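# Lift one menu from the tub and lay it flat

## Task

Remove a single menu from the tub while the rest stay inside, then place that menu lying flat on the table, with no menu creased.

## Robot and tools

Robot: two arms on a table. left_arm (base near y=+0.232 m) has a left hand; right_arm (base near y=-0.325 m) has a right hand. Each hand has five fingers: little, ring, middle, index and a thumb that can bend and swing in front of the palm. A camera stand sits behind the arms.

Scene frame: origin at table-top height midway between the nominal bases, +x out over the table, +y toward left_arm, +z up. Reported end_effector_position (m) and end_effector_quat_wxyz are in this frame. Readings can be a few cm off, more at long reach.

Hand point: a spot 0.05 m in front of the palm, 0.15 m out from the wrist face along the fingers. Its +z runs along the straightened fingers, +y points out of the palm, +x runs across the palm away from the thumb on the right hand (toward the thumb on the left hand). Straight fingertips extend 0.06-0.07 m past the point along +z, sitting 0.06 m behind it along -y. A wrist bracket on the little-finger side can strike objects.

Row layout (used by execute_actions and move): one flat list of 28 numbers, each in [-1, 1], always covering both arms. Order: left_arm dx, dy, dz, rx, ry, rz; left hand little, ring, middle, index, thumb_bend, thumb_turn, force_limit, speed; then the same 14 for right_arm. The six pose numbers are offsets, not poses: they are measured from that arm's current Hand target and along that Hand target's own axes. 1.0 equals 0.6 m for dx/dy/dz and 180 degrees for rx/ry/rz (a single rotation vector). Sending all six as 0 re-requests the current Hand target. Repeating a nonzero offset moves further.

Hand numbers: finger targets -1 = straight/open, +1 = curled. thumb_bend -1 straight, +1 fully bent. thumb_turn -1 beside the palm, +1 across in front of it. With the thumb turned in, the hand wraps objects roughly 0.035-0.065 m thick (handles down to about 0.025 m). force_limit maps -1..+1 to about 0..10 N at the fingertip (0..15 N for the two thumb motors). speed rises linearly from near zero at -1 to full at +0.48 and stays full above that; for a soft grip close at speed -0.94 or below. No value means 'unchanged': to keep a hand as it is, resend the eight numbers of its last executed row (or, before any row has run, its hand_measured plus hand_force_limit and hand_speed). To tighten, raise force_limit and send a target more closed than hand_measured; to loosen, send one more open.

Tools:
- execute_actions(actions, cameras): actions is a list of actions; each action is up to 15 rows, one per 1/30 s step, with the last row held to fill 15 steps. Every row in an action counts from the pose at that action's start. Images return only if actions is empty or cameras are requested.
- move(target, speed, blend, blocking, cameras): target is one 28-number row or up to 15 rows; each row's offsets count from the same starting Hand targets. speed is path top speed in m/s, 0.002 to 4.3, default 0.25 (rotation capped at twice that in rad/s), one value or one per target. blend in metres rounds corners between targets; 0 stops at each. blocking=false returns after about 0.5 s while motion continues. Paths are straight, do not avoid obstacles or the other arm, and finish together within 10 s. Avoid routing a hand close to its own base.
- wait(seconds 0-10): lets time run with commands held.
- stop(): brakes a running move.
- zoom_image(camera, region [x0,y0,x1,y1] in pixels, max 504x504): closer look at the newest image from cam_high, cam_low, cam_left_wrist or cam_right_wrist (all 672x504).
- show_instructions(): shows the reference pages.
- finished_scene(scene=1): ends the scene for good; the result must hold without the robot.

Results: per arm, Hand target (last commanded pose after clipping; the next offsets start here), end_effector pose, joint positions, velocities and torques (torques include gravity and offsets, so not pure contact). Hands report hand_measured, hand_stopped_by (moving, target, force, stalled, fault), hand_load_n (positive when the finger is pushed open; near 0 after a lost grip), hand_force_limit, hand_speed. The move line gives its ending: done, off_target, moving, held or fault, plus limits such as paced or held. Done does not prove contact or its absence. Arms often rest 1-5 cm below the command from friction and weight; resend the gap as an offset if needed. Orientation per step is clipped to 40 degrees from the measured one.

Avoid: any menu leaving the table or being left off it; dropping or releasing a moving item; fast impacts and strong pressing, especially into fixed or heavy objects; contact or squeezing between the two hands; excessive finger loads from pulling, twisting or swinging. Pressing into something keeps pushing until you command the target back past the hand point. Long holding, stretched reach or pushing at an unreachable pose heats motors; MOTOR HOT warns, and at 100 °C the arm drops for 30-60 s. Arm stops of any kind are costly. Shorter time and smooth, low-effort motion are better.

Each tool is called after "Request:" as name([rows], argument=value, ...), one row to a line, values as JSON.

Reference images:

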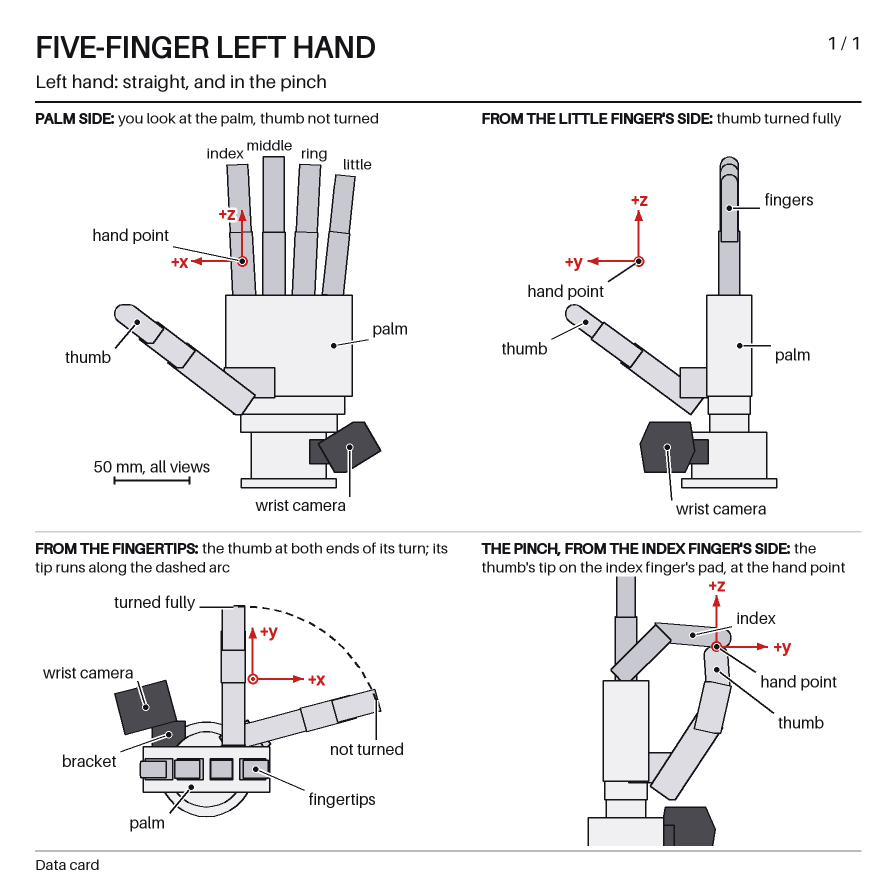

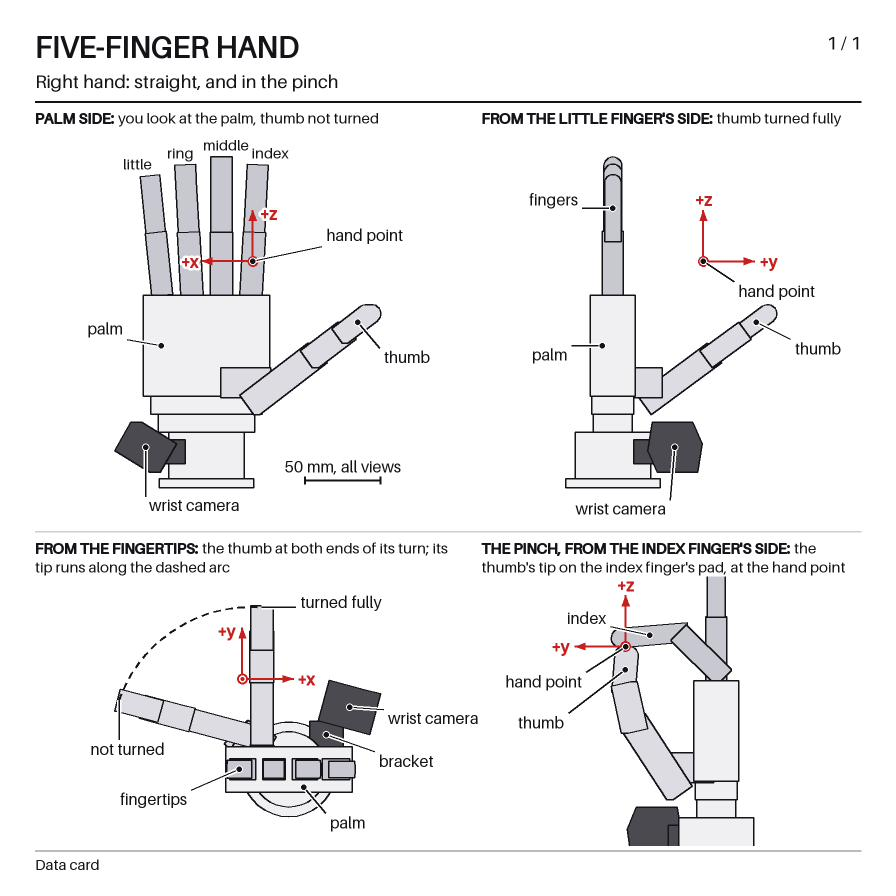

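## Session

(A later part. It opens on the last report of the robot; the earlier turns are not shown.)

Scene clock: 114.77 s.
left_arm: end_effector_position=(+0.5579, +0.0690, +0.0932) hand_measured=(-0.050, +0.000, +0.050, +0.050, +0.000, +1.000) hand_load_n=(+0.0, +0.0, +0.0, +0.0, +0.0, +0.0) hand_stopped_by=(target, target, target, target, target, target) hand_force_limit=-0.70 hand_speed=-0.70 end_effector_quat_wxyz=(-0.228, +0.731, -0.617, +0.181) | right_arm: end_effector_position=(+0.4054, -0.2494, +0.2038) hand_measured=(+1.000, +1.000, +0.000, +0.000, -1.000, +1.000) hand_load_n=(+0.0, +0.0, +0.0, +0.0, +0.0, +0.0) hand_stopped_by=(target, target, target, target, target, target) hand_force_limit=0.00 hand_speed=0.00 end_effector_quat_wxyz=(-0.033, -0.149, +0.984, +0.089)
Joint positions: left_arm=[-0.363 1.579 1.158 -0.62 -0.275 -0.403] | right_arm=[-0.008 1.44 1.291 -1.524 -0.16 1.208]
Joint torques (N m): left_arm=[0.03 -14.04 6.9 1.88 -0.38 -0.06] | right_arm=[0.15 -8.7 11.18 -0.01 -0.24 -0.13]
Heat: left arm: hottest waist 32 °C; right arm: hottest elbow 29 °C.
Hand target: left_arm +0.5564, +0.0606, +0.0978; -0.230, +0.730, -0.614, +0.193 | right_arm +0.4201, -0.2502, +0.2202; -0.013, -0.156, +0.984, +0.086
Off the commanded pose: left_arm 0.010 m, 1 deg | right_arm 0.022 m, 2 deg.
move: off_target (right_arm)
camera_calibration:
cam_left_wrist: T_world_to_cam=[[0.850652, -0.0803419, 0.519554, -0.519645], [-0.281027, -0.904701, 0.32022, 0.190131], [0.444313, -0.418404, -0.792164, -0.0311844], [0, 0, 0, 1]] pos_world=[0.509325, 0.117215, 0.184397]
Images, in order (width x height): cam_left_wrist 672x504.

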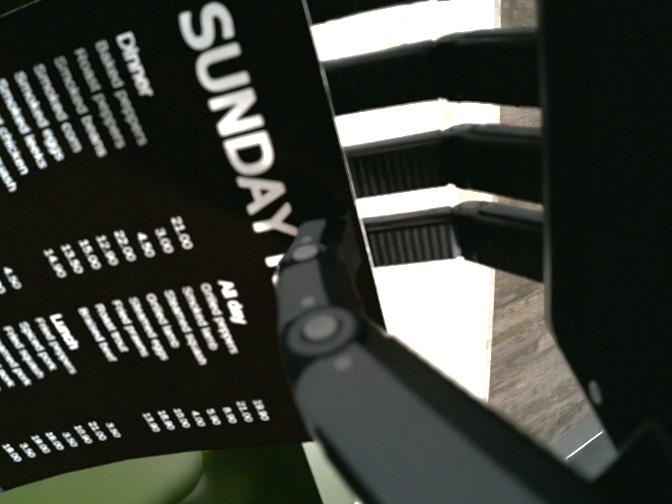

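Request:
move(target=[0, 0, 0, 0, 0, 0, -0.05, 0.0, 0.3, 0.3, 0.0, 1, -0.65, -0.85, 0, 0, 0, 0, 0, 0, 1, 1, 0, 0, -1, 1, 0, 0], speed=0.06, cameras=["cam_left_wrist", "cam_low"])

Request:
zoom_image(camera="cam_low", region=[240, 200, 350, 290])

Scene clock: 115.90 s.
left_arm: end_effector_position=(+0.5582, +0.0690, +0.0933) hand_measured=(-0.050, +0.000, +0.214, +0.228, +0.000, +1.000) hand_load_n=(+0.0, +0.0, +2.5, +4.0, +1.0, +0.0) hand_stopped_by=(target, target, force, force, target, target) hand_force_limit=-0.65 hand_speed=-0.85 end_effector_quat_wxyz=(-0.229, +0.731, -0.617, +0.181) | right_arm: end_effector_position=(+0.4054, -0.2494, +0.2038) hand_measured=(+1.000, +1.000, +0.000, +0.000, -1.000, +1.000) hand_load_n=(+0.0, +0.0, +0.0, +0.0, +0.0, +0.0) hand_stopped_by=(target, target, target, target, target, target) hand_force_limit=0.00 hand_speed=0.00 end_effector_quat_wxyz=(-0.033, -0.149, +0.984, +0.089)
Joint positions: left_arm=[-0.363 1.579 1.158 -0.619 -0.275 -0.403] | right_arm=[-0.008 1.44 1.291 -1.524 -0.16 1.208]
Joint torques (N m): left_arm=[0.03 -14.04 6.89 1.87 -0.36 -0.06] | right_arm=[-0.03 -8.94 11.18 -0.12 -0.25 -0.17]
Heat: left arm: hottest waist 32 °C; right arm: hottest elbow 29 °C.
Hand target: left_arm +0.5564, +0.0606, +0.0977; -0.230, +0.730, -0.614, +0.193 | right_arm +0.4201, -0.2502, +0.2202; -0.013, -0.156, +0.984, +0.086
Off the commanded pose: left_arm 0.010 m, 1 deg | right_arm 0.022 m, 2 deg.
move: off_target (right_arm)
camera_calibration:
cam_left_wrist: T_world_to_cam=[[0.850245, -0.0798573, 0.520294, -0.519719], [-0.280857, -0.904798, 0.320093, 0.190108], [0.4452, -0.418286, -0.791728, -0.0317753], [0, 0, 0, 1]] pos_world=[0.509428, 0.117215, 0.184397]
Images, in order (width x height): cam_low 672x504, cam_left_wrist 672x504.

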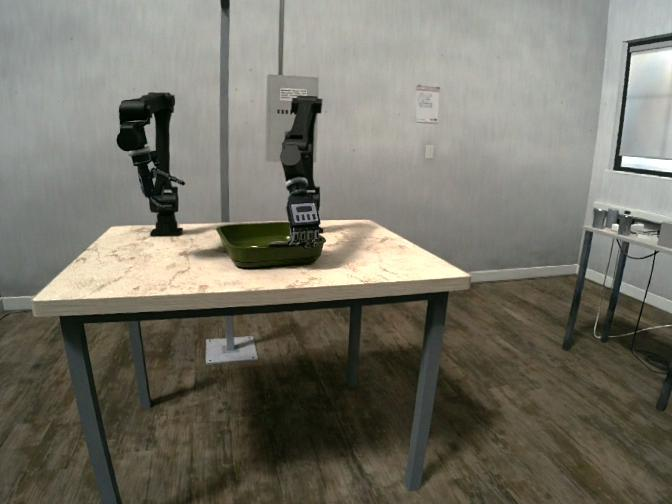

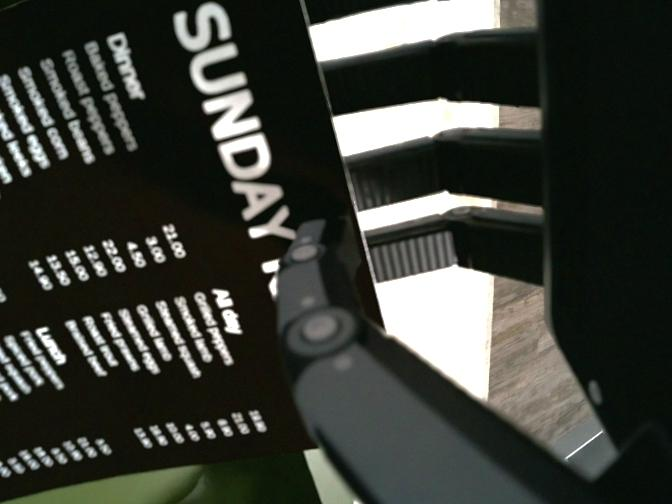

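Scaled by 4.582 from the camera's 672x504 image, which has a finer 960x720 frame.

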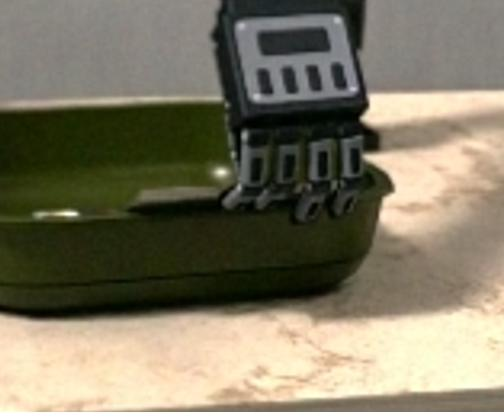

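Request:
move(target=[0, -0.1432, -0.2050, 0, 0, 0, -0.05, 0.0, 0.3, 0.3, 0.0, 1, -0.65, -0.85, 0, 0, 0, 0, 0, 0, 1, 1, 0, 0, -1, 1, 0, 0], speed=0.08, cameras=["cam_left_wrist", "cam_low", "cam_high"])

Request:
zoom_image(camera="cam_low", region=[200, 150, 380, 290])

Request:
zoom_image(camera="cam_high", region=[230, 150, 450, 310])

Scene clock: 120.07 s.
left_arm: end_effector_position=(+0.5471, +0.0726, +0.2181) hand_measured=(-0.050, +0.000, +0.214, +0.228, +0.000, +1.000) hand_load_n=(+0.0, +0.0, +2.5, +4.0, +1.0, +0.0) hand_stopped_by=(target, target, force, force, target, target) hand_force_limit=-0.65 hand_speed=-0.85 end_effector_quat_wxyz=(-0.223, +0.733, -0.621, +0.168) | right_arm: end_effector_position=(+0.4054, -0.2494, +0.2038) hand_measured=(+1.000, +1.000, +0.000, +0.000, -1.000, +1.000) hand_load_n=(+0.0, +0.0, +0.0, +0.0, +0.0, +0.0) hand_stopped_by=(target, target, target, target, target, target) hand_force_limit=0.00 hand_speed=0.00 end_effector_quat_wxyz=(-0.033, -0.149, +0.984, +0.089)
Joint positions: left_arm=[-0.363 1.484 1.397 -0.981 -0.275 -0.403] | right_arm=[-0.008 1.44 1.291 -1.524 -0.16 1.208]
Joint torques (N m): left_arm=[0.03 -12.92 12.03 0.75 -0.35 -0.06] | right_arm=[0.26 -8.64 11.15 0.01 -0.25 -0.13]
Heat: left arm: hottest waist 32 °C; right arm: hottest elbow 29 °C.
Hand target: left_arm +0.5564, +0.0604, +0.2477; -0.230, +0.730, -0.614, +0.193 | right_arm +0.4201, -0.2502, +0.2202; -0.013, -0.156, +0.984, +0.086
Off the commanded pose: left_arm 0.033 m, 3 deg | right_arm 0.022 m, 2 deg.
move: off_target (left_arm, right_arm)
camera_calibration:
cam_left_wrist: T_world_to_cam=[[0.864254, -0.0842958, 0.495943, -0.577037], [-0.272032, -0.907597, 0.319792, 0.145624], [0.423159, -0.411294, -0.807325, 0.0885254], [0, 0, 0, 1]] pos_world=[0.500861, 0.119936, 0.311077]
Images, in order (width x height): cam_high 672x504, cam_low 672x504, cam_left_wrist 672x504.

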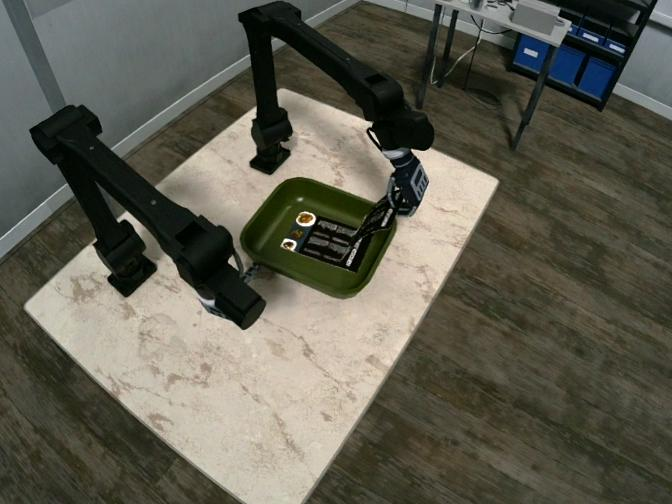

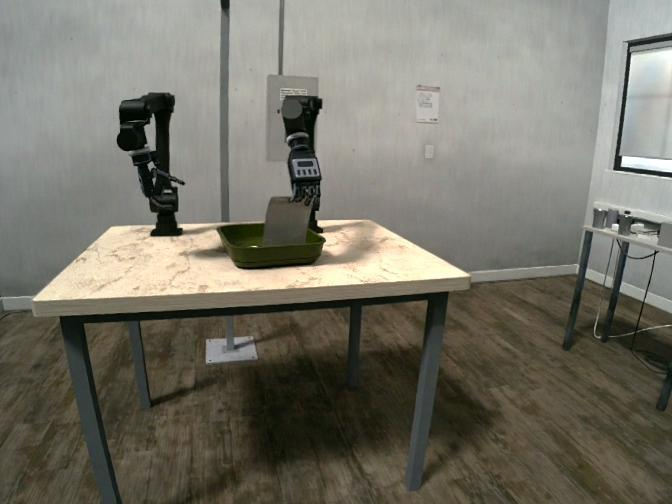

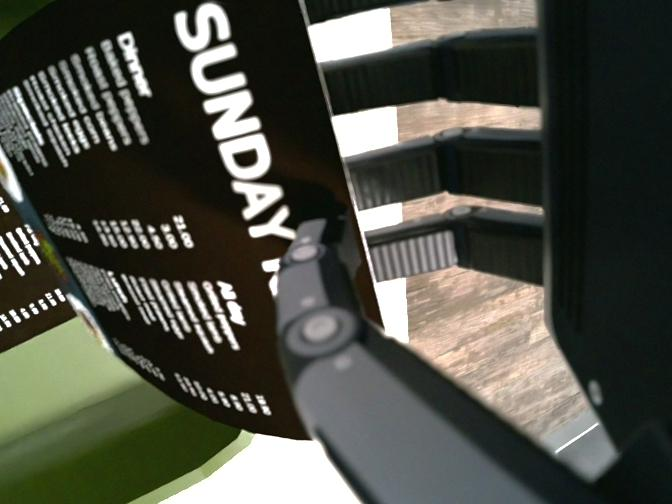

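Scaled by 2.800 from the camera's 672x504 image, which has a finer 960x720 frame.

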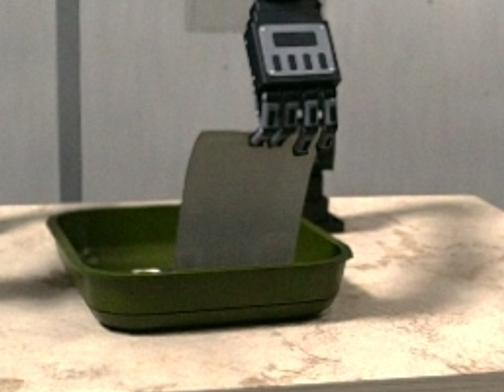

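Scaled by 2.291 from the camera's 672x504 image, which has a finer 960x720 frame.

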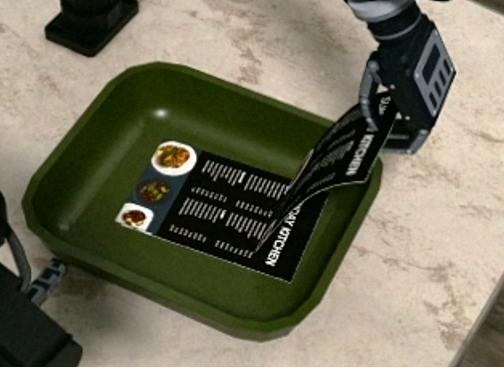

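Request:
move(target=[0, -0.1070, -0.1531, 0, 0, 0, -0.05, 0.0, 0.3, 0.3, 0.0, 1, -0.65, -0.85, 0, 0, 0, 0, 0, 0, 1, 1, 0, 0, -1, 1, 0, 0], speed=0.12, cameras=["cam_left_wrist", "cam_low", "cam_high"])

Scene clock: 123.13 s.
left_arm: end_effector_position=(+0.5480, +0.0723, +0.3472) hand_measured=(-0.050, +0.000, +0.214, +0.228, +0.000, +1.000) hand_load_n=(+0.0, +0.0, +2.5, +4.0, +1.5, -0.5) hand_stopped_by=(target, target, force, force, target, target) hand_force_limit=-0.65 hand_speed=-0.85 end_effector_quat_wxyz=(-0.229, +0.731, -0.616, +0.183) | right_arm: end_effector_position=(+0.4054, -0.2494, +0.2038) hand_measured=(+1.000, +1.000, +0.000, +0.000, -1.000, +1.000) hand_load_n=(+0.0, +0.0, +0.0, +0.0, +0.0, +0.0) hand_stopped_by=(target, target, target, target, target, target) hand_force_limit=0.00 hand_speed=0.00 end_effector_quat_wxyz=(-0.033, -0.149, +0.984, +0.089)
Joint positions: left_arm=[-0.363 1.491 1.735 -1.281 -0.276 -0.403] | right_arm=[-0.008 1.44 1.291 -1.524 -0.16 1.208]
Joint torques (N m): left_arm=[-0.03 -10.4 11.93 0.84 -0.37 -0.07] | right_arm=[-0.5 -8.94 11.14 -0.01 -0.23 -0.16]
Heat: left arm: hottest waist 32 °C; right arm: hottest elbow 29 °C.
Hand target: left_arm +0.5563, +0.0603, +0.3598; -0.230, +0.730, -0.614, +0.193 | right_arm +0.4201, -0.2502, +0.2202; -0.013, -0.156, +0.984, +0.086
Off the commanded pose: left_arm 0.019 m, 1 deg | right_arm 0.022 m, 2 deg.
move: off_target (left_arm, right_arm)
camera_calibration:
cam_left_wrist: T_world_to_cam=[[0.84831, -0.0792419, 0.523537, -0.643109], [-0.281877, -0.904577, 0.319822, 0.109597], [0.448236, -0.418881, -0.789698, 0.172926], [0, 0, 0, 1]] pos_world=[0.498937, 0.120613, 0.438199]
Images, in order (width x height): cam_high 672x504, cam_low 672x504, cam_left_wrist 672x504.

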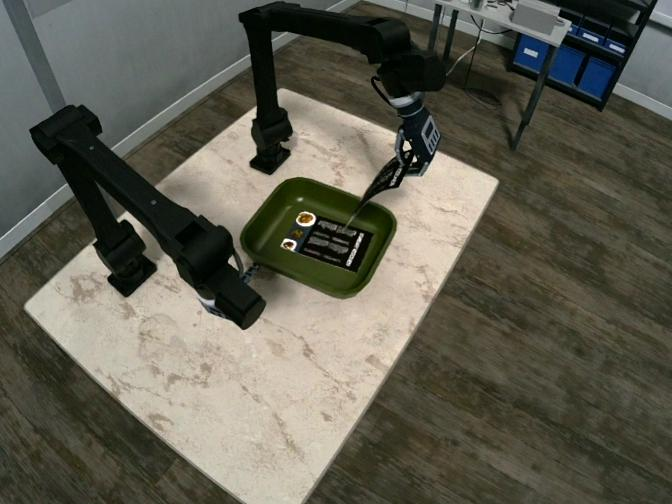

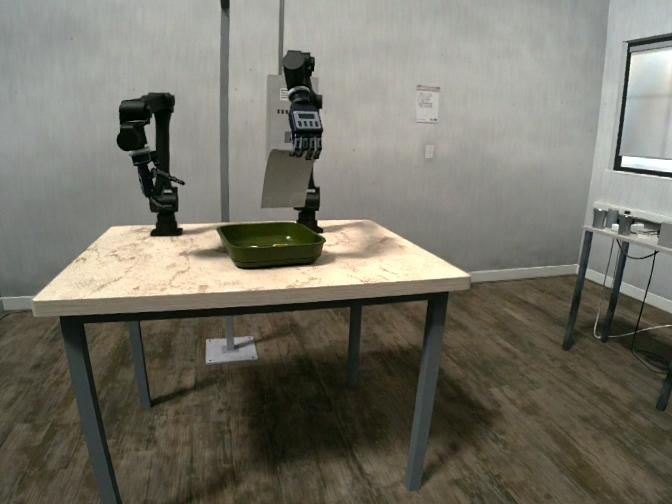

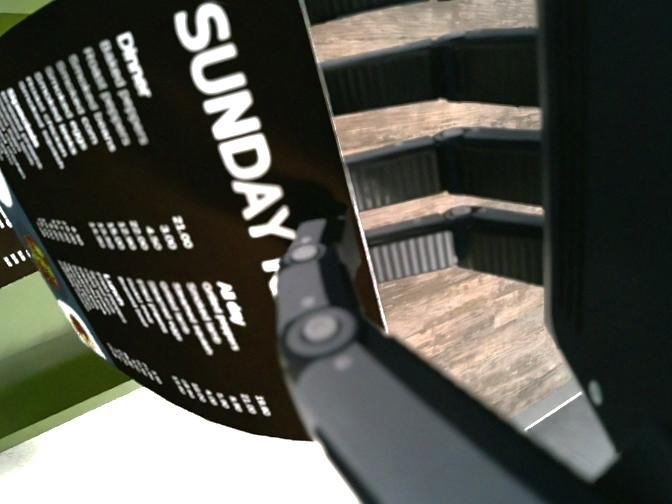

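Request:
move(target=[-0.5388, 0.1278, 0.0327, 0, 0, 0, -0.05, 0.0, 0.3, 0.3, 0.0, 1, -0.65, -0.85, 0, 0, 0, 0, 0, 0, 1, 1, 0, 0, -1, 1, 0, 0], speed=0.18, cameras=["cam_left_wrist", "cam_low", "cam_high"])

Scene clock: 126.60 s.
left_arm: end_effector_position=(+0.4511, +0.3637, +0.3008) hand_measured=(-0.050, +0.000, +0.214, +0.228, +0.000, +1.000) hand_load_n=(+0.0, +0.0, +2.5, +4.5, +1.5, +0.0) hand_stopped_by=(target, target, force, force, target, target) hand_force_limit=-0.65 hand_speed=-0.85 end_effector_quat_wxyz=(-0.222, +0.733, -0.614, +0.192) | right_arm: end_effector_position=(+0.4054, -0.2494, +0.2038) hand_measured=(+1.000, +1.000, +0.000, +0.000, -1.000, +1.000) hand_load_n=(+0.5, +0.0, +0.0, +0.0, +0.0, +0.0) hand_stopped_by=(target, target, target, target, target, target) hand_force_limit=0.00 hand_speed=0.00 end_effector_quat_wxyz=(-0.033, -0.149, +0.984, +0.089)
Joint positions: left_arm=[0.364 1.233 1.355 -1.114 0.144 0.199] | right_arm=[-0.008 1.44 1.291 -1.524 -0.16 1.208]
Joint torques (N m): left_arm=[2.26 -8.88 7.64 1.98 0.06 0.21] | right_arm=[0.09 -8.7 11.25 -0.05 -0.27 -0.17]
Heat: left arm: hottest waist 32 °C; right arm: hottest elbow 29 °C.
Hand target: left_arm +0.4501, +0.3700, +0.3003; -0.230, +0.730, -0.614, +0.193 | right_arm +0.4201, -0.2502, +0.2202; -0.013, -0.156, +0.984, +0.086
Off the commanded pose: left_arm 0.006 m, 1 deg | right_arm 0.022 m, 2 deg.
move: off_target (right_arm)
camera_calibration:
cam_left_wrist: T_world_to_cam=[[0.845693, -0.0679163, 0.529331, -0.518151], [-0.28513, -0.895936, 0.340587, 0.352722], [0.451115, -0.43896, -0.777051, 0.303964], [0, 0, 0, 1]] pos_world=[0.401645, 0.414254, 0.390336]
Images, in order (width x height): cam_high 672x504, cam_low 672x504, cam_left_wrist 672x504.

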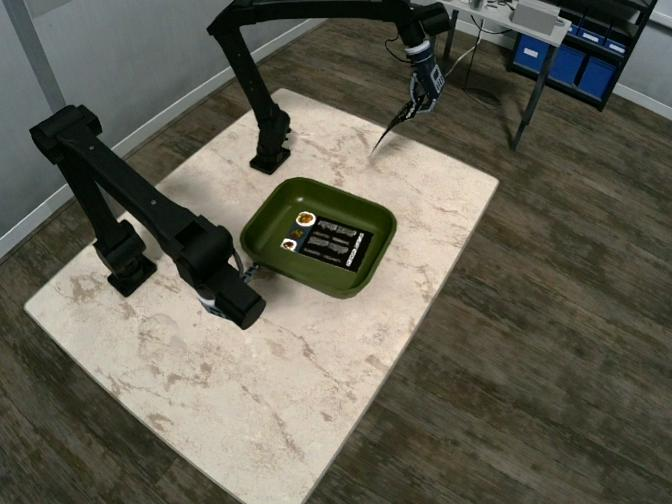

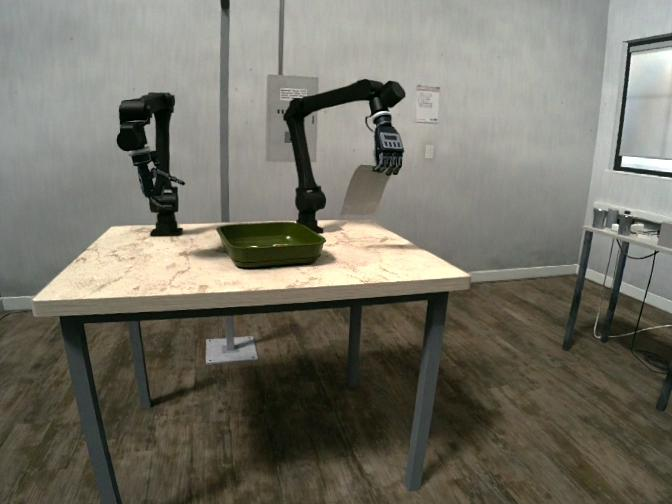

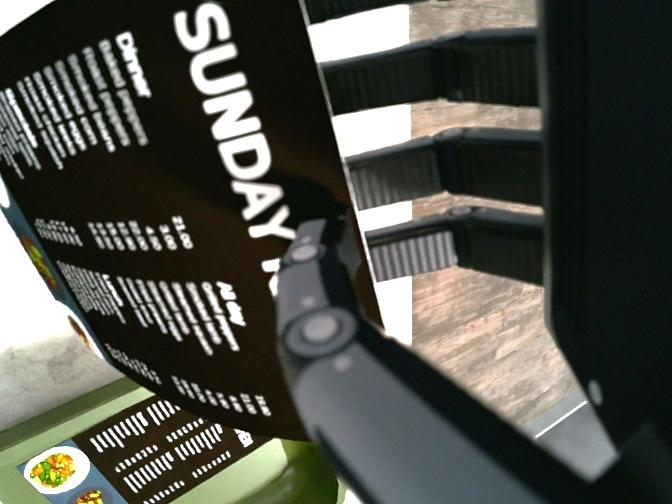

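Request:
move(target=[-0.0056, 0.1130, -0.1045, 0, 0, 0, -0.05, 0.0, 0.3, 0.3, 0.0, 1, -0.65, -0.85, 0, 0, 0, 0, 0, 0, 1, 1, 0, 0, -1, 1, 0, 0], speed=0.002, blocking=false)

Scene clock: 127.80 s.
left_arm: end_effector_position=(+0.4511, +0.3637, +0.3008) hand_measured=(-0.050, +0.000, +0.214, +0.228, +0.000, +1.000) hand_load_n=(+0.0, +0.0, +2.5, +4.5, +1.0, +0.0) hand_stopped_by=(target, target, force, force, target, target) hand_force_limit=-0.65 hand_speed=-0.85 end_effector_quat_wxyz=(-0.222, +0.733, -0.614, +0.192) | right_arm: end_effector_position=(+0.4054, -0.2494, +0.2038) hand_measured=(+1.000, +1.000, +0.000, +0.000, -1.000, +1.000) hand_load_n=(+0.0, +0.0, +0.0, +0.0, +0.0, +0.0) hand_stopped_by=(target, target, target, target, target, target) hand_force_limit=0.00 hand_speed=0.00 end_effector_quat_wxyz=(-0.033, -0.149, +0.984, +0.089)
Joint positions: left_arm=[0.364 1.233 1.355 -1.114 0.144 0.199] | right_arm=[-0.008 1.44 1.291 -1.524 -0.16 1.208]
Joint torques (N m): left_arm=[2.32 -9.05 7.56 1.95 0.05 0.22] | right_arm=[-0.09 -8.94 11.21 0.03 -0.25 -0.15]
Heat: left arm: hottest waist 32 °C; right arm: hottest elbow 29 °C.
Hand target: left_arm +0.4491, +0.3698, +0.3004; -0.230, +0.730, -0.614, +0.193 | right_arm +0.4201, -0.2502, +0.2202; -0.013, -0.156, +0.984, +0.086
Off the commanded pose: left_arm 0.093 m, 1 deg | right_arm 0.022 m, 2 deg.
move: running

Request:
stop()

Scene clock: 128.27 s.
left_arm: end_effector_position=(+0.4510, +0.3638, +0.3008) hand_measured=(-0.050, +0.000, +0.214, +0.228, +0.000, +1.000) hand_load_n=(+0.0, +0.0, +2.5, +4.5, +1.0, +0.0) hand_stopped_by=(target, target, force, force, target, target) hand_force_limit=-0.65 hand_speed=-0.85 end_effector_quat_wxyz=(-0.222, +0.732, -0.614, +0.192) | right_arm: end_effector_position=(+0.4054, -0.2494, +0.2038) hand_measured=(+1.000, +1.000, +0.000, +0.000, -1.000, +1.000) hand_load_n=(+0.0, +0.0, +0.0, +0.0, +0.0, +0.0) hand_stopped_by=(target, target, target, target, target, target) hand_force_limit=0.00 hand_speed=0.00 end_effector_quat_wxyz=(-0.033, -0.149, +0.984, +0.089)
Joint positions: left_arm=[0.364 1.233 1.355 -1.114 0.144 0.2] | right_arm=[-0.008 1.44 1.291 -1.524 -0.16 1.208]
Joint velocities: within noise
Joint torques (N m): left_arm=[2.37 -9.17 7.49 1.92 0.06 0.21] | right_arm=[0.15 -8.88 11.15 -0.02 -0.23 -0.17]
Heat: left arm: hottest waist 32 °C; right arm: hottest elbow 29 °C.
Hand target: left_arm +0.4486, +0.3697, +0.3005; -0.230, +0.730, -0.614, +0.193 (not the last commanded pose) | right_arm +0.4201, -0.2502, +0.2202; -0.013, -0.156, +0.984, +0.086
Off the commanded pose: left_arm 0.093 m, 1 deg | right_arm 0.022 m, 2 deg.
earlier move: stopped

Request:
move(target=[-0.0052, 0.1114, 0.1062, 0, 0, 0, -0.05, 0.0, 0.3, 0.3, 0.0, 1, -0.65, -0.85, 0, 0, 0, 0, 0, 0, 1, 1, 0, 0, -1, 1, 0, 0], speed=0.12, cameras=["cam_low", "cam_high"])

Request:
zoom_image(camera="cam_low", region=[300, 130, 440, 260])

Request:
zoom_image(camera="cam_high", region=[330, 50, 500, 200])

Scene clock: 130.20 s.
left_arm: end_effector_position=(+0.4323, +0.3625, +0.2085) hand_measured=(-0.050, +0.000, +0.214, +0.228, +0.000, +1.000) hand_load_n=(+0.0, +0.0, +2.5, +4.5, +1.0, -0.5) hand_stopped_by=(target, target, force, force, target, target) hand_force_limit=-0.65 hand_speed=-0.85 end_effector_quat_wxyz=(-0.219, +0.732, -0.616, +0.191) | right_arm: end_effector_position=(+0.4054, -0.2494, +0.2038) hand_measured=(+1.000, +1.000, +0.000, +0.000, -1.000, +1.000) hand_load_n=(+0.0, +0.0, +0.0, +0.0, +0.0, +0.0) hand_stopped_by=(target, target, target, target, target, target) hand_force_limit=0.00 hand_speed=0.00 end_effector_quat_wxyz=(-0.033, -0.149, +0.984, +0.089)
Joint positions: left_arm=[0.382 1.19 1.08 -0.89 0.156 0.218] | right_arm=[-0.008 1.44 1.291 -1.524 -0.16 1.208]
Joint torques (N m): left_arm=[2.61 -8.76 7.57 1.98 0.07 0.21] | right_arm=[0.26 -8.64 11.06 -0.06 -0.25 -0.16]
Heat: left arm: hottest waist 32 °C; right arm: hottest elbow 29 °C.
Hand target: left_arm +0.4299, +0.3697, +0.2097; -0.230, +0.730, -0.614, +0.193 | right_arm +0.4201, -0.2502, +0.2202; -0.013, -0.156, +0.984, +0.086
Off the commanded pose: left_arm 0.008 m, 1 deg | right_arm 0.022 m, 2 deg.
move: off_target (right_arm)
Images, in order (width x height): cam_high 672x504, cam_low 672x504.

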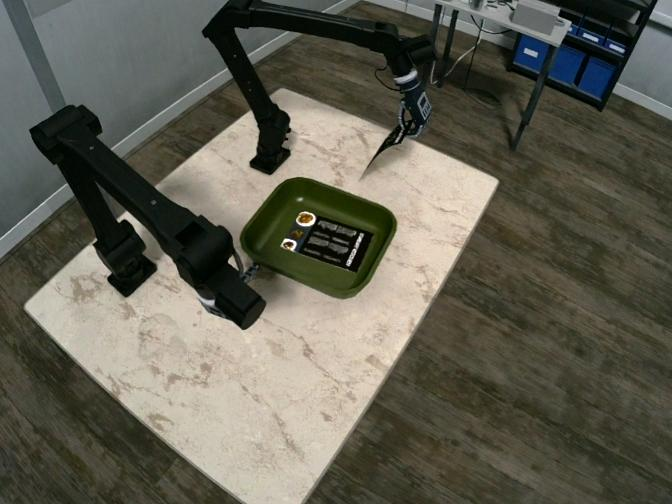

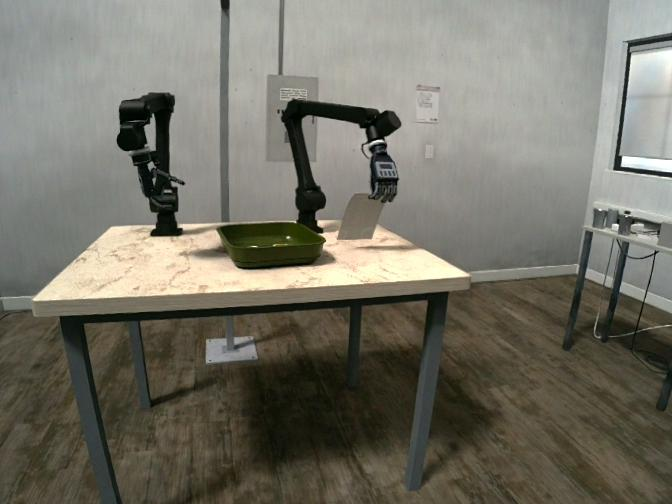

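Scaled by 3.600 from the camera's 672x504 image, which has a finer 960x720 frame.

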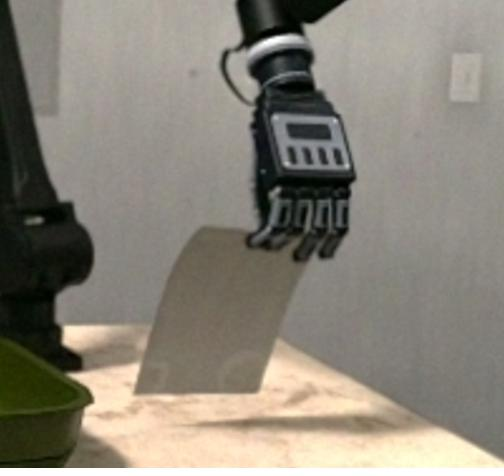

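Scaled by 2.965 from the camera's 672x504 image, which has a finer 960x720 frame.

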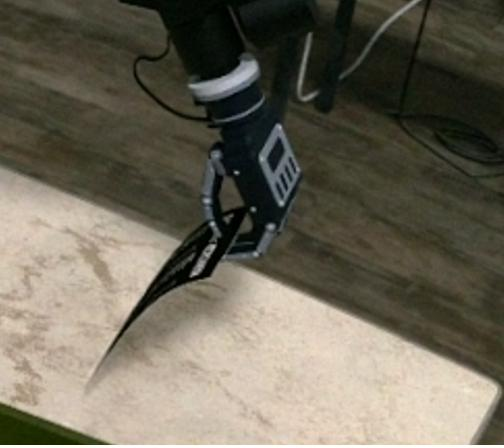

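Request:
move(target=[0.0001, 0.0286, 0.0410, 0, 0, 0, -0.05, 0.0, 0.3, 0.3, 0.0, 1, -0.65, -0.85, 0, 0, 0, 0, 0, 0, 1, 1, 0, 0, -1, 1, 0, 0], speed=0.1, cameras=["cam_low", "cam_high"])

Request:
zoom_image(camera="cam_low", region=[300, 130, 440, 260])

Request:
zoom_image(camera="cam_high", region=[330, 50, 500, 200])

Scene clock: 132.60 s.
left_arm: end_effector_position=(+0.4317, +0.3622, +0.1837) hand_measured=(-0.050, +0.000, +0.214, +0.228, +0.000, +1.000) hand_load_n=(+0.0, +0.0, +2.5, +4.5, +1.0, +0.0) hand_stopped_by=(target, target, force, force, target, target) hand_force_limit=-0.65 hand_speed=-0.85 end_effector_quat_wxyz=(-0.224, +0.730, -0.615, +0.194) | right_arm: end_effector_position=(+0.4054, -0.2494, +0.2038) hand_measured=(+1.000, +1.000, +0.000, +0.000, -1.000, +1.000) hand_load_n=(+0.0, +0.0, +0.0, +0.0, +0.0, +0.0) hand_stopped_by=(target, target, target, target, target, target) hand_force_limit=0.00 hand_speed=0.00 end_effector_quat_wxyz=(-0.033, -0.149, +0.984, +0.089)
Joint positions: left_arm=[0.382 1.189 1.01 -0.808 0.156 0.218] | right_arm=[-0.008 1.44 1.291 -1.524 -0.16 1.208]
Joint torques (N m): left_arm=[2.61 -7.59 7.5 1.96 0.07 0.21] | right_arm=[0.26 -8.82 11.21 0.08 -0.25 -0.17]
Heat: left arm: hottest waist 32 °C; right arm: hottest elbow 29 °C.
Hand target: left_arm +0.4300, +0.3697, +0.1800; -0.230, +0.730, -0.614, +0.193 | right_arm +0.4201, -0.2502, +0.2202; -0.013, -0.156, +0.984, +0.086
Off the commanded pose: left_arm 0.009 m, 1 deg | right_arm 0.022 m, 2 deg.
move: off_target (right_arm)
Images, in order (width x height): cam_high 672x504, cam_low 672x504.

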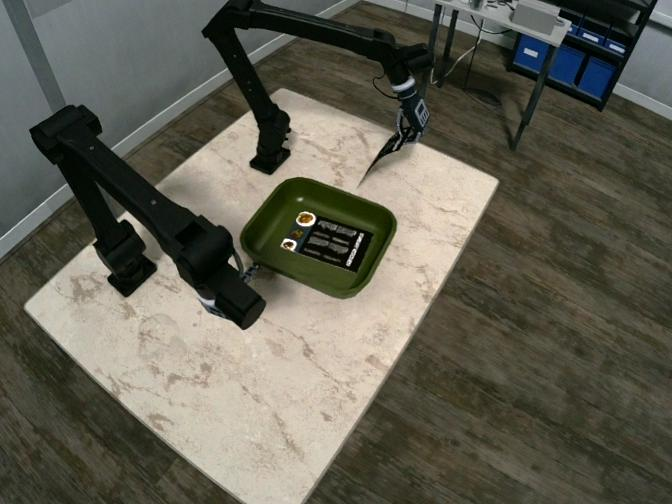

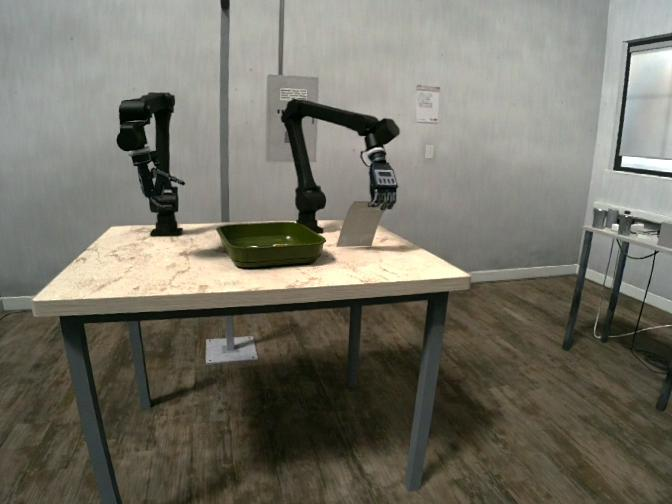

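Scaled by 3.600 from the camera's 672x504 image, which has a finer 960x720 frame.

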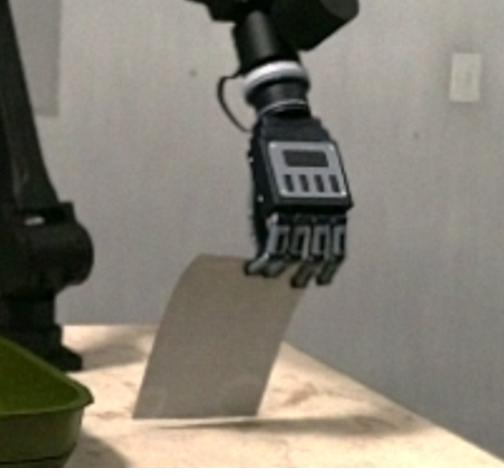

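Scaled by 2.965 from the camera's 672x504 image, which has a finer 960x720 frame.

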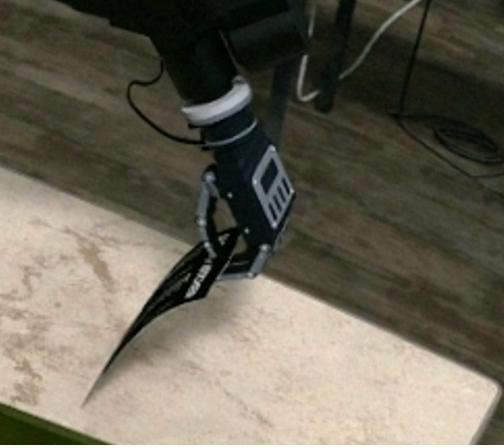

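Request:
move([
  [-0.0094, -0.0510, 0.0926, 0, 0, 0, -0.05, 0.0, 0.3, 0.3, 0.0, 1, -0.65, -0.85, 0, 0, 0, 0, 0, 0, 1, 1, 0, 0, -1, 1, 0, 0],
  [-0.0124, -0.0758, 0.1790, -0.026, 0, 0, -0.05, 0.0, 0.3, 0.3, 0.0, 1, -0.65, -0.85, 0, 0, 0, 0, 0, 0, 1, 1, 0, 0, -1, 1, 0, 0],
], speed=0.07, blend=[0.02, 0], cameras=["cam_low", "cam_high", "cam_left_wrist"])

Request:
zoom_image(camera="cam_low", region=[300, 130, 440, 260])

Request:
zoom_image(camera="cam_high", region=[330, 80, 500, 230])

Scene clock: 136.90 s.
left_arm: end_effector_position=(+0.5025, +0.3934, +0.1066) hand_measured=(-0.050, +0.000, +0.214, +0.228, +0.000, +1.000) hand_load_n=(+0.0, +0.0, +2.0, +4.5, +1.0, -0.5) hand_stopped_by=(target, target, force, force, target, target) hand_force_limit=-0.65 hand_speed=-0.85 end_effector_quat_wxyz=(-0.188, +0.743, -0.623, +0.158) | right_arm: end_effector_position=(+0.4054, -0.2494, +0.2038) hand_measured=(+1.000, +1.000, +0.000, +0.000, -1.000, +1.000) hand_load_n=(+0.0, +0.0, +0.0, +0.0, +0.0, +0.0) hand_stopped_by=(target, target, target, target, target, target) hand_force_limit=0.00 hand_speed=0.00 end_effector_quat_wxyz=(-0.033, -0.149, +0.984, +0.089)
Joint positions: left_arm=[0.364 1.514 1.136 -0.709 0.116 0.214] | right_arm=[-0.008 1.44 1.291 -1.524 -0.16 1.208]
Joint torques (N m): left_arm=[-0.09 -10.11 11.32 1.4 -0.11 -0.07] | right_arm=[0.03 -8.82 11.22 -0.01 -0.27 -0.15]
Heat: left arm: hottest waist 32 °C; right arm: hottest elbow 30 °C.
Hand target: left_arm +0.5260, +0.3942, +0.1177; -0.200, +0.739, -0.621, +0.167 | right_arm +0.4201, -0.2502, +0.2202; -0.013, -0.156, +0.984, +0.086
Off the commanded pose: left_arm 0.026 m, 2 deg | right_arm 0.022 m, 2 deg.
move: off_target (left_arm, right_arm)
camera_calibration:
cam_left_wrist: T_world_to_cam=[[0.893946, -0.0620648, 0.443856, -0.474285], [-0.248411, -0.892933, 0.37545, 0.436809], [0.373031, -0.445891, -0.813652, 0.188671], [0, 0, 0, 1]] pos_world=[0.462113, 0.444732, 0.200027]
Images, in order (width x height): cam_high 672x504, cam_low 672x504, cam_left_wrist 672x504.

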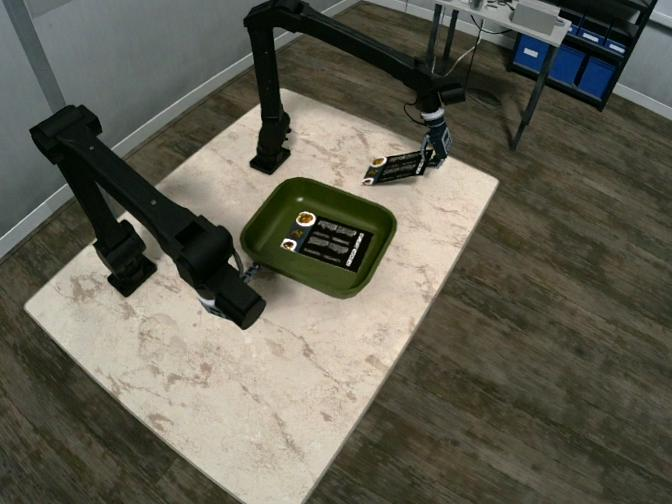

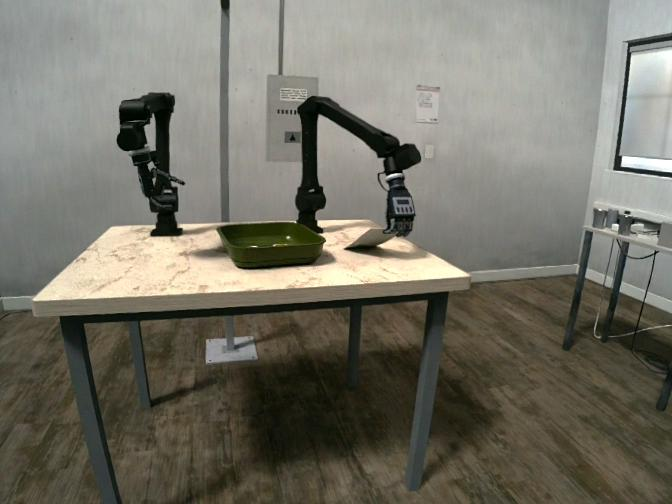

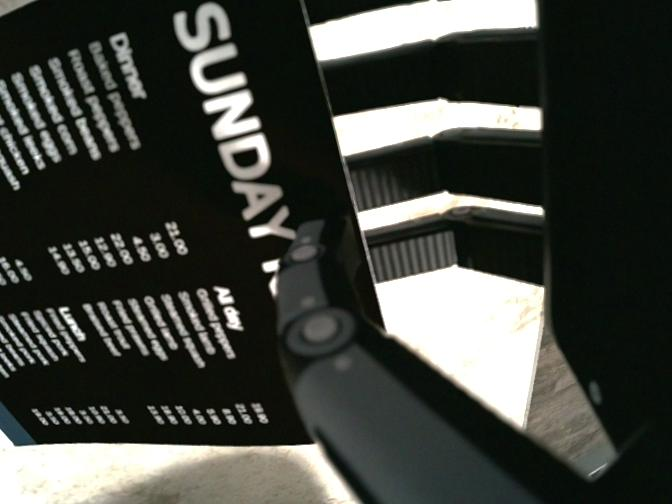

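Scaled by 3.600 from the camera's 672x504 image, which has a finer 960x720 frame.

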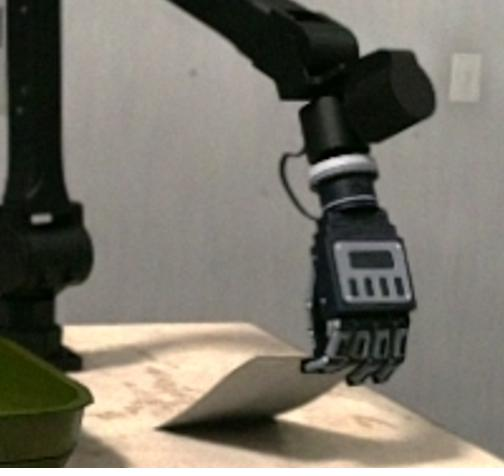

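Scaled by 2.965 from the camera's 672x504 image, which has a finer 960x720 frame.

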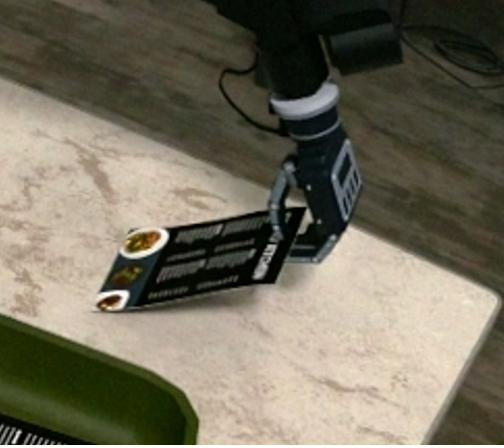

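Request:
move(target=[0.0034, -0.0117, 0.0930, -0.0278, 0, 0, 0.1, 0.12, 0.3, 0.3, 0.0, 1, -0.65, -0.85, 0, 0, 0, 0, 0, 0, 1, 1, 0, 0, -1, 1, 0, 0], speed=0.07, cameras=["cam_low", "cam_high", "cam_left_wrist"])

Request:
zoom_image(camera="cam_low", region=[320, 170, 440, 270])

Request:
zoom_image(camera="cam_high", region=[330, 80, 500, 230])

Scene clock: 139.43 s.
left_arm: end_effector_position=(+0.5412, +0.4004, +0.0669) hand_measured=(+0.100, +0.120, +0.214, +0.228, +0.000, +1.000) hand_load_n=(+0.0, +0.0, +2.5, +4.5, +1.0, -0.5) hand_stopped_by=(target, target, force, force, target, target) hand_force_limit=-0.65 hand_speed=-0.85 end_effector_quat_wxyz=(-0.164, +0.748, -0.628, +0.136) | right_arm: end_effector_position=(+0.4054, -0.2494, +0.2038) hand_measured=(+1.000, +1.000, +0.000, +0.000, -1.000, +1.000) hand_load_n=(+0.0, +0.0, +0.0, +0.0, +0.0, +0.0) hand_stopped_by=(target, target, target, target, target, target) hand_force_limit=0.00 hand_speed=0.00 end_effector_quat_wxyz=(-0.033, -0.149, +0.984, +0.089)
Joint positions: left_arm=[0.337 1.686 1.246 -0.709 0.087 0.199] | right_arm=[-0.008 1.44 1.291 -1.524 -0.16 1.208]
Joint torques (N m): left_arm=[-0.09 -12.22 10.93 0.68 -0.13 -0.07] | right_arm=[-0.03 -8.76 11.22 0.02 -0.27 -0.16]
Heat: left arm: hottest waist 32 °C; right arm: hottest elbow 30 °C.
Hand target: left_arm +0.5600, +0.3981, +0.0732; -0.168, +0.747, -0.628, +0.140 | right_arm +0.4201, -0.2502, +0.2202; -0.013, -0.156, +0.984, +0.086
Off the commanded pose: left_arm 0.020 m, 1 deg | right_arm 0.022 m, 2 deg.
move: off_target (left_arm, right_arm)
camera_calibration:
cam_left_wrist: T_world_to_cam=[[0.921374, -0.0595012, 0.384096, -0.502653], [-0.223135, -0.890117, 0.39737, 0.451386], [0.318246, -0.451832, -0.833407, 0.178467], [0, 0, 0, 1]] pos_world=[0.507055, 0.452515, 0.162435]
Images, in order (width x height): cam_high 672x504, cam_low 672x504, cam_left_wrist 672x504.

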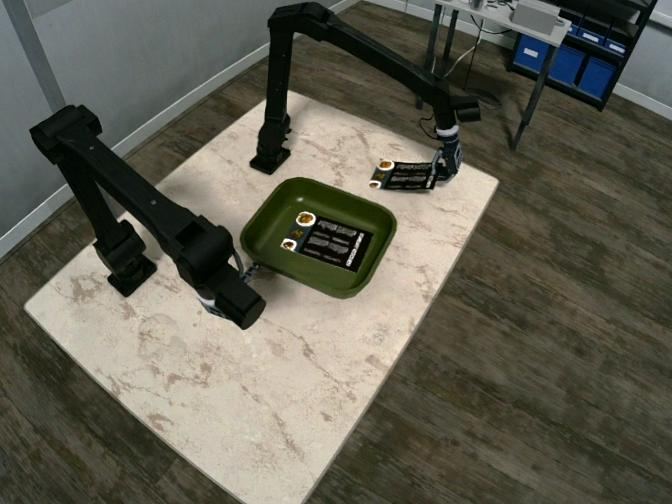

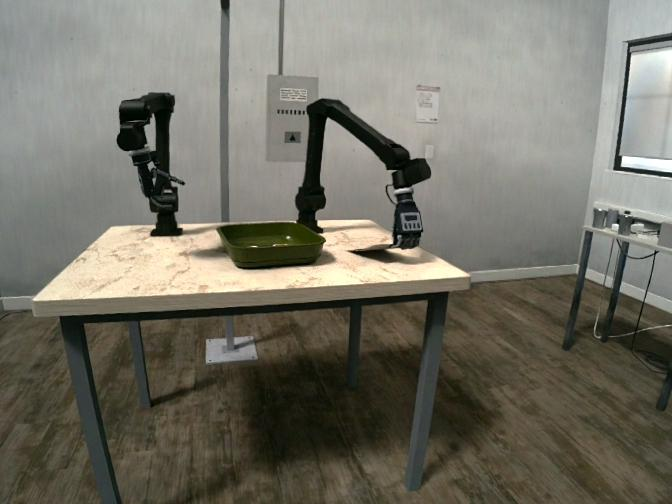

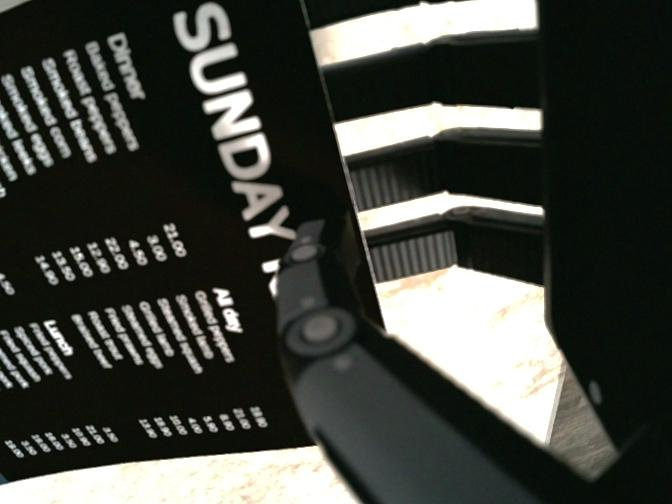

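Scaled by 4.200 from the camera's 672x504 image, which has a finer 960x720 frame.

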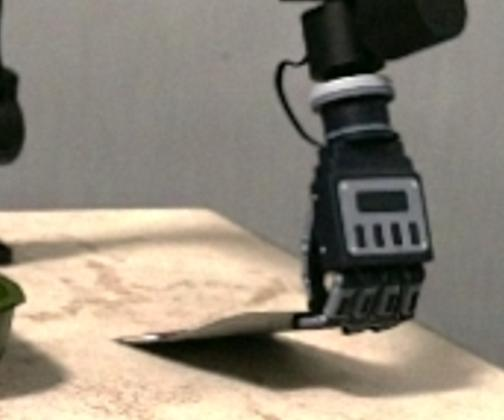

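Scaled by 2.965 from the camera's 672x504 image, which has a finer 960x720 frame.

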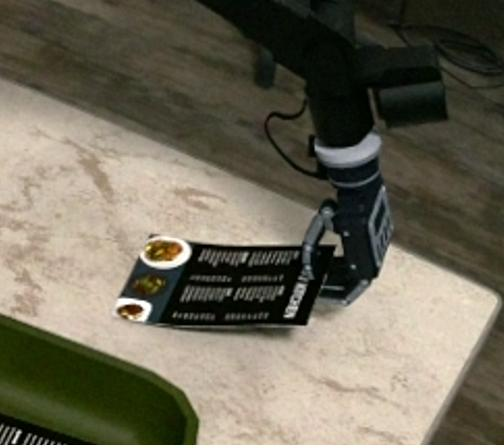

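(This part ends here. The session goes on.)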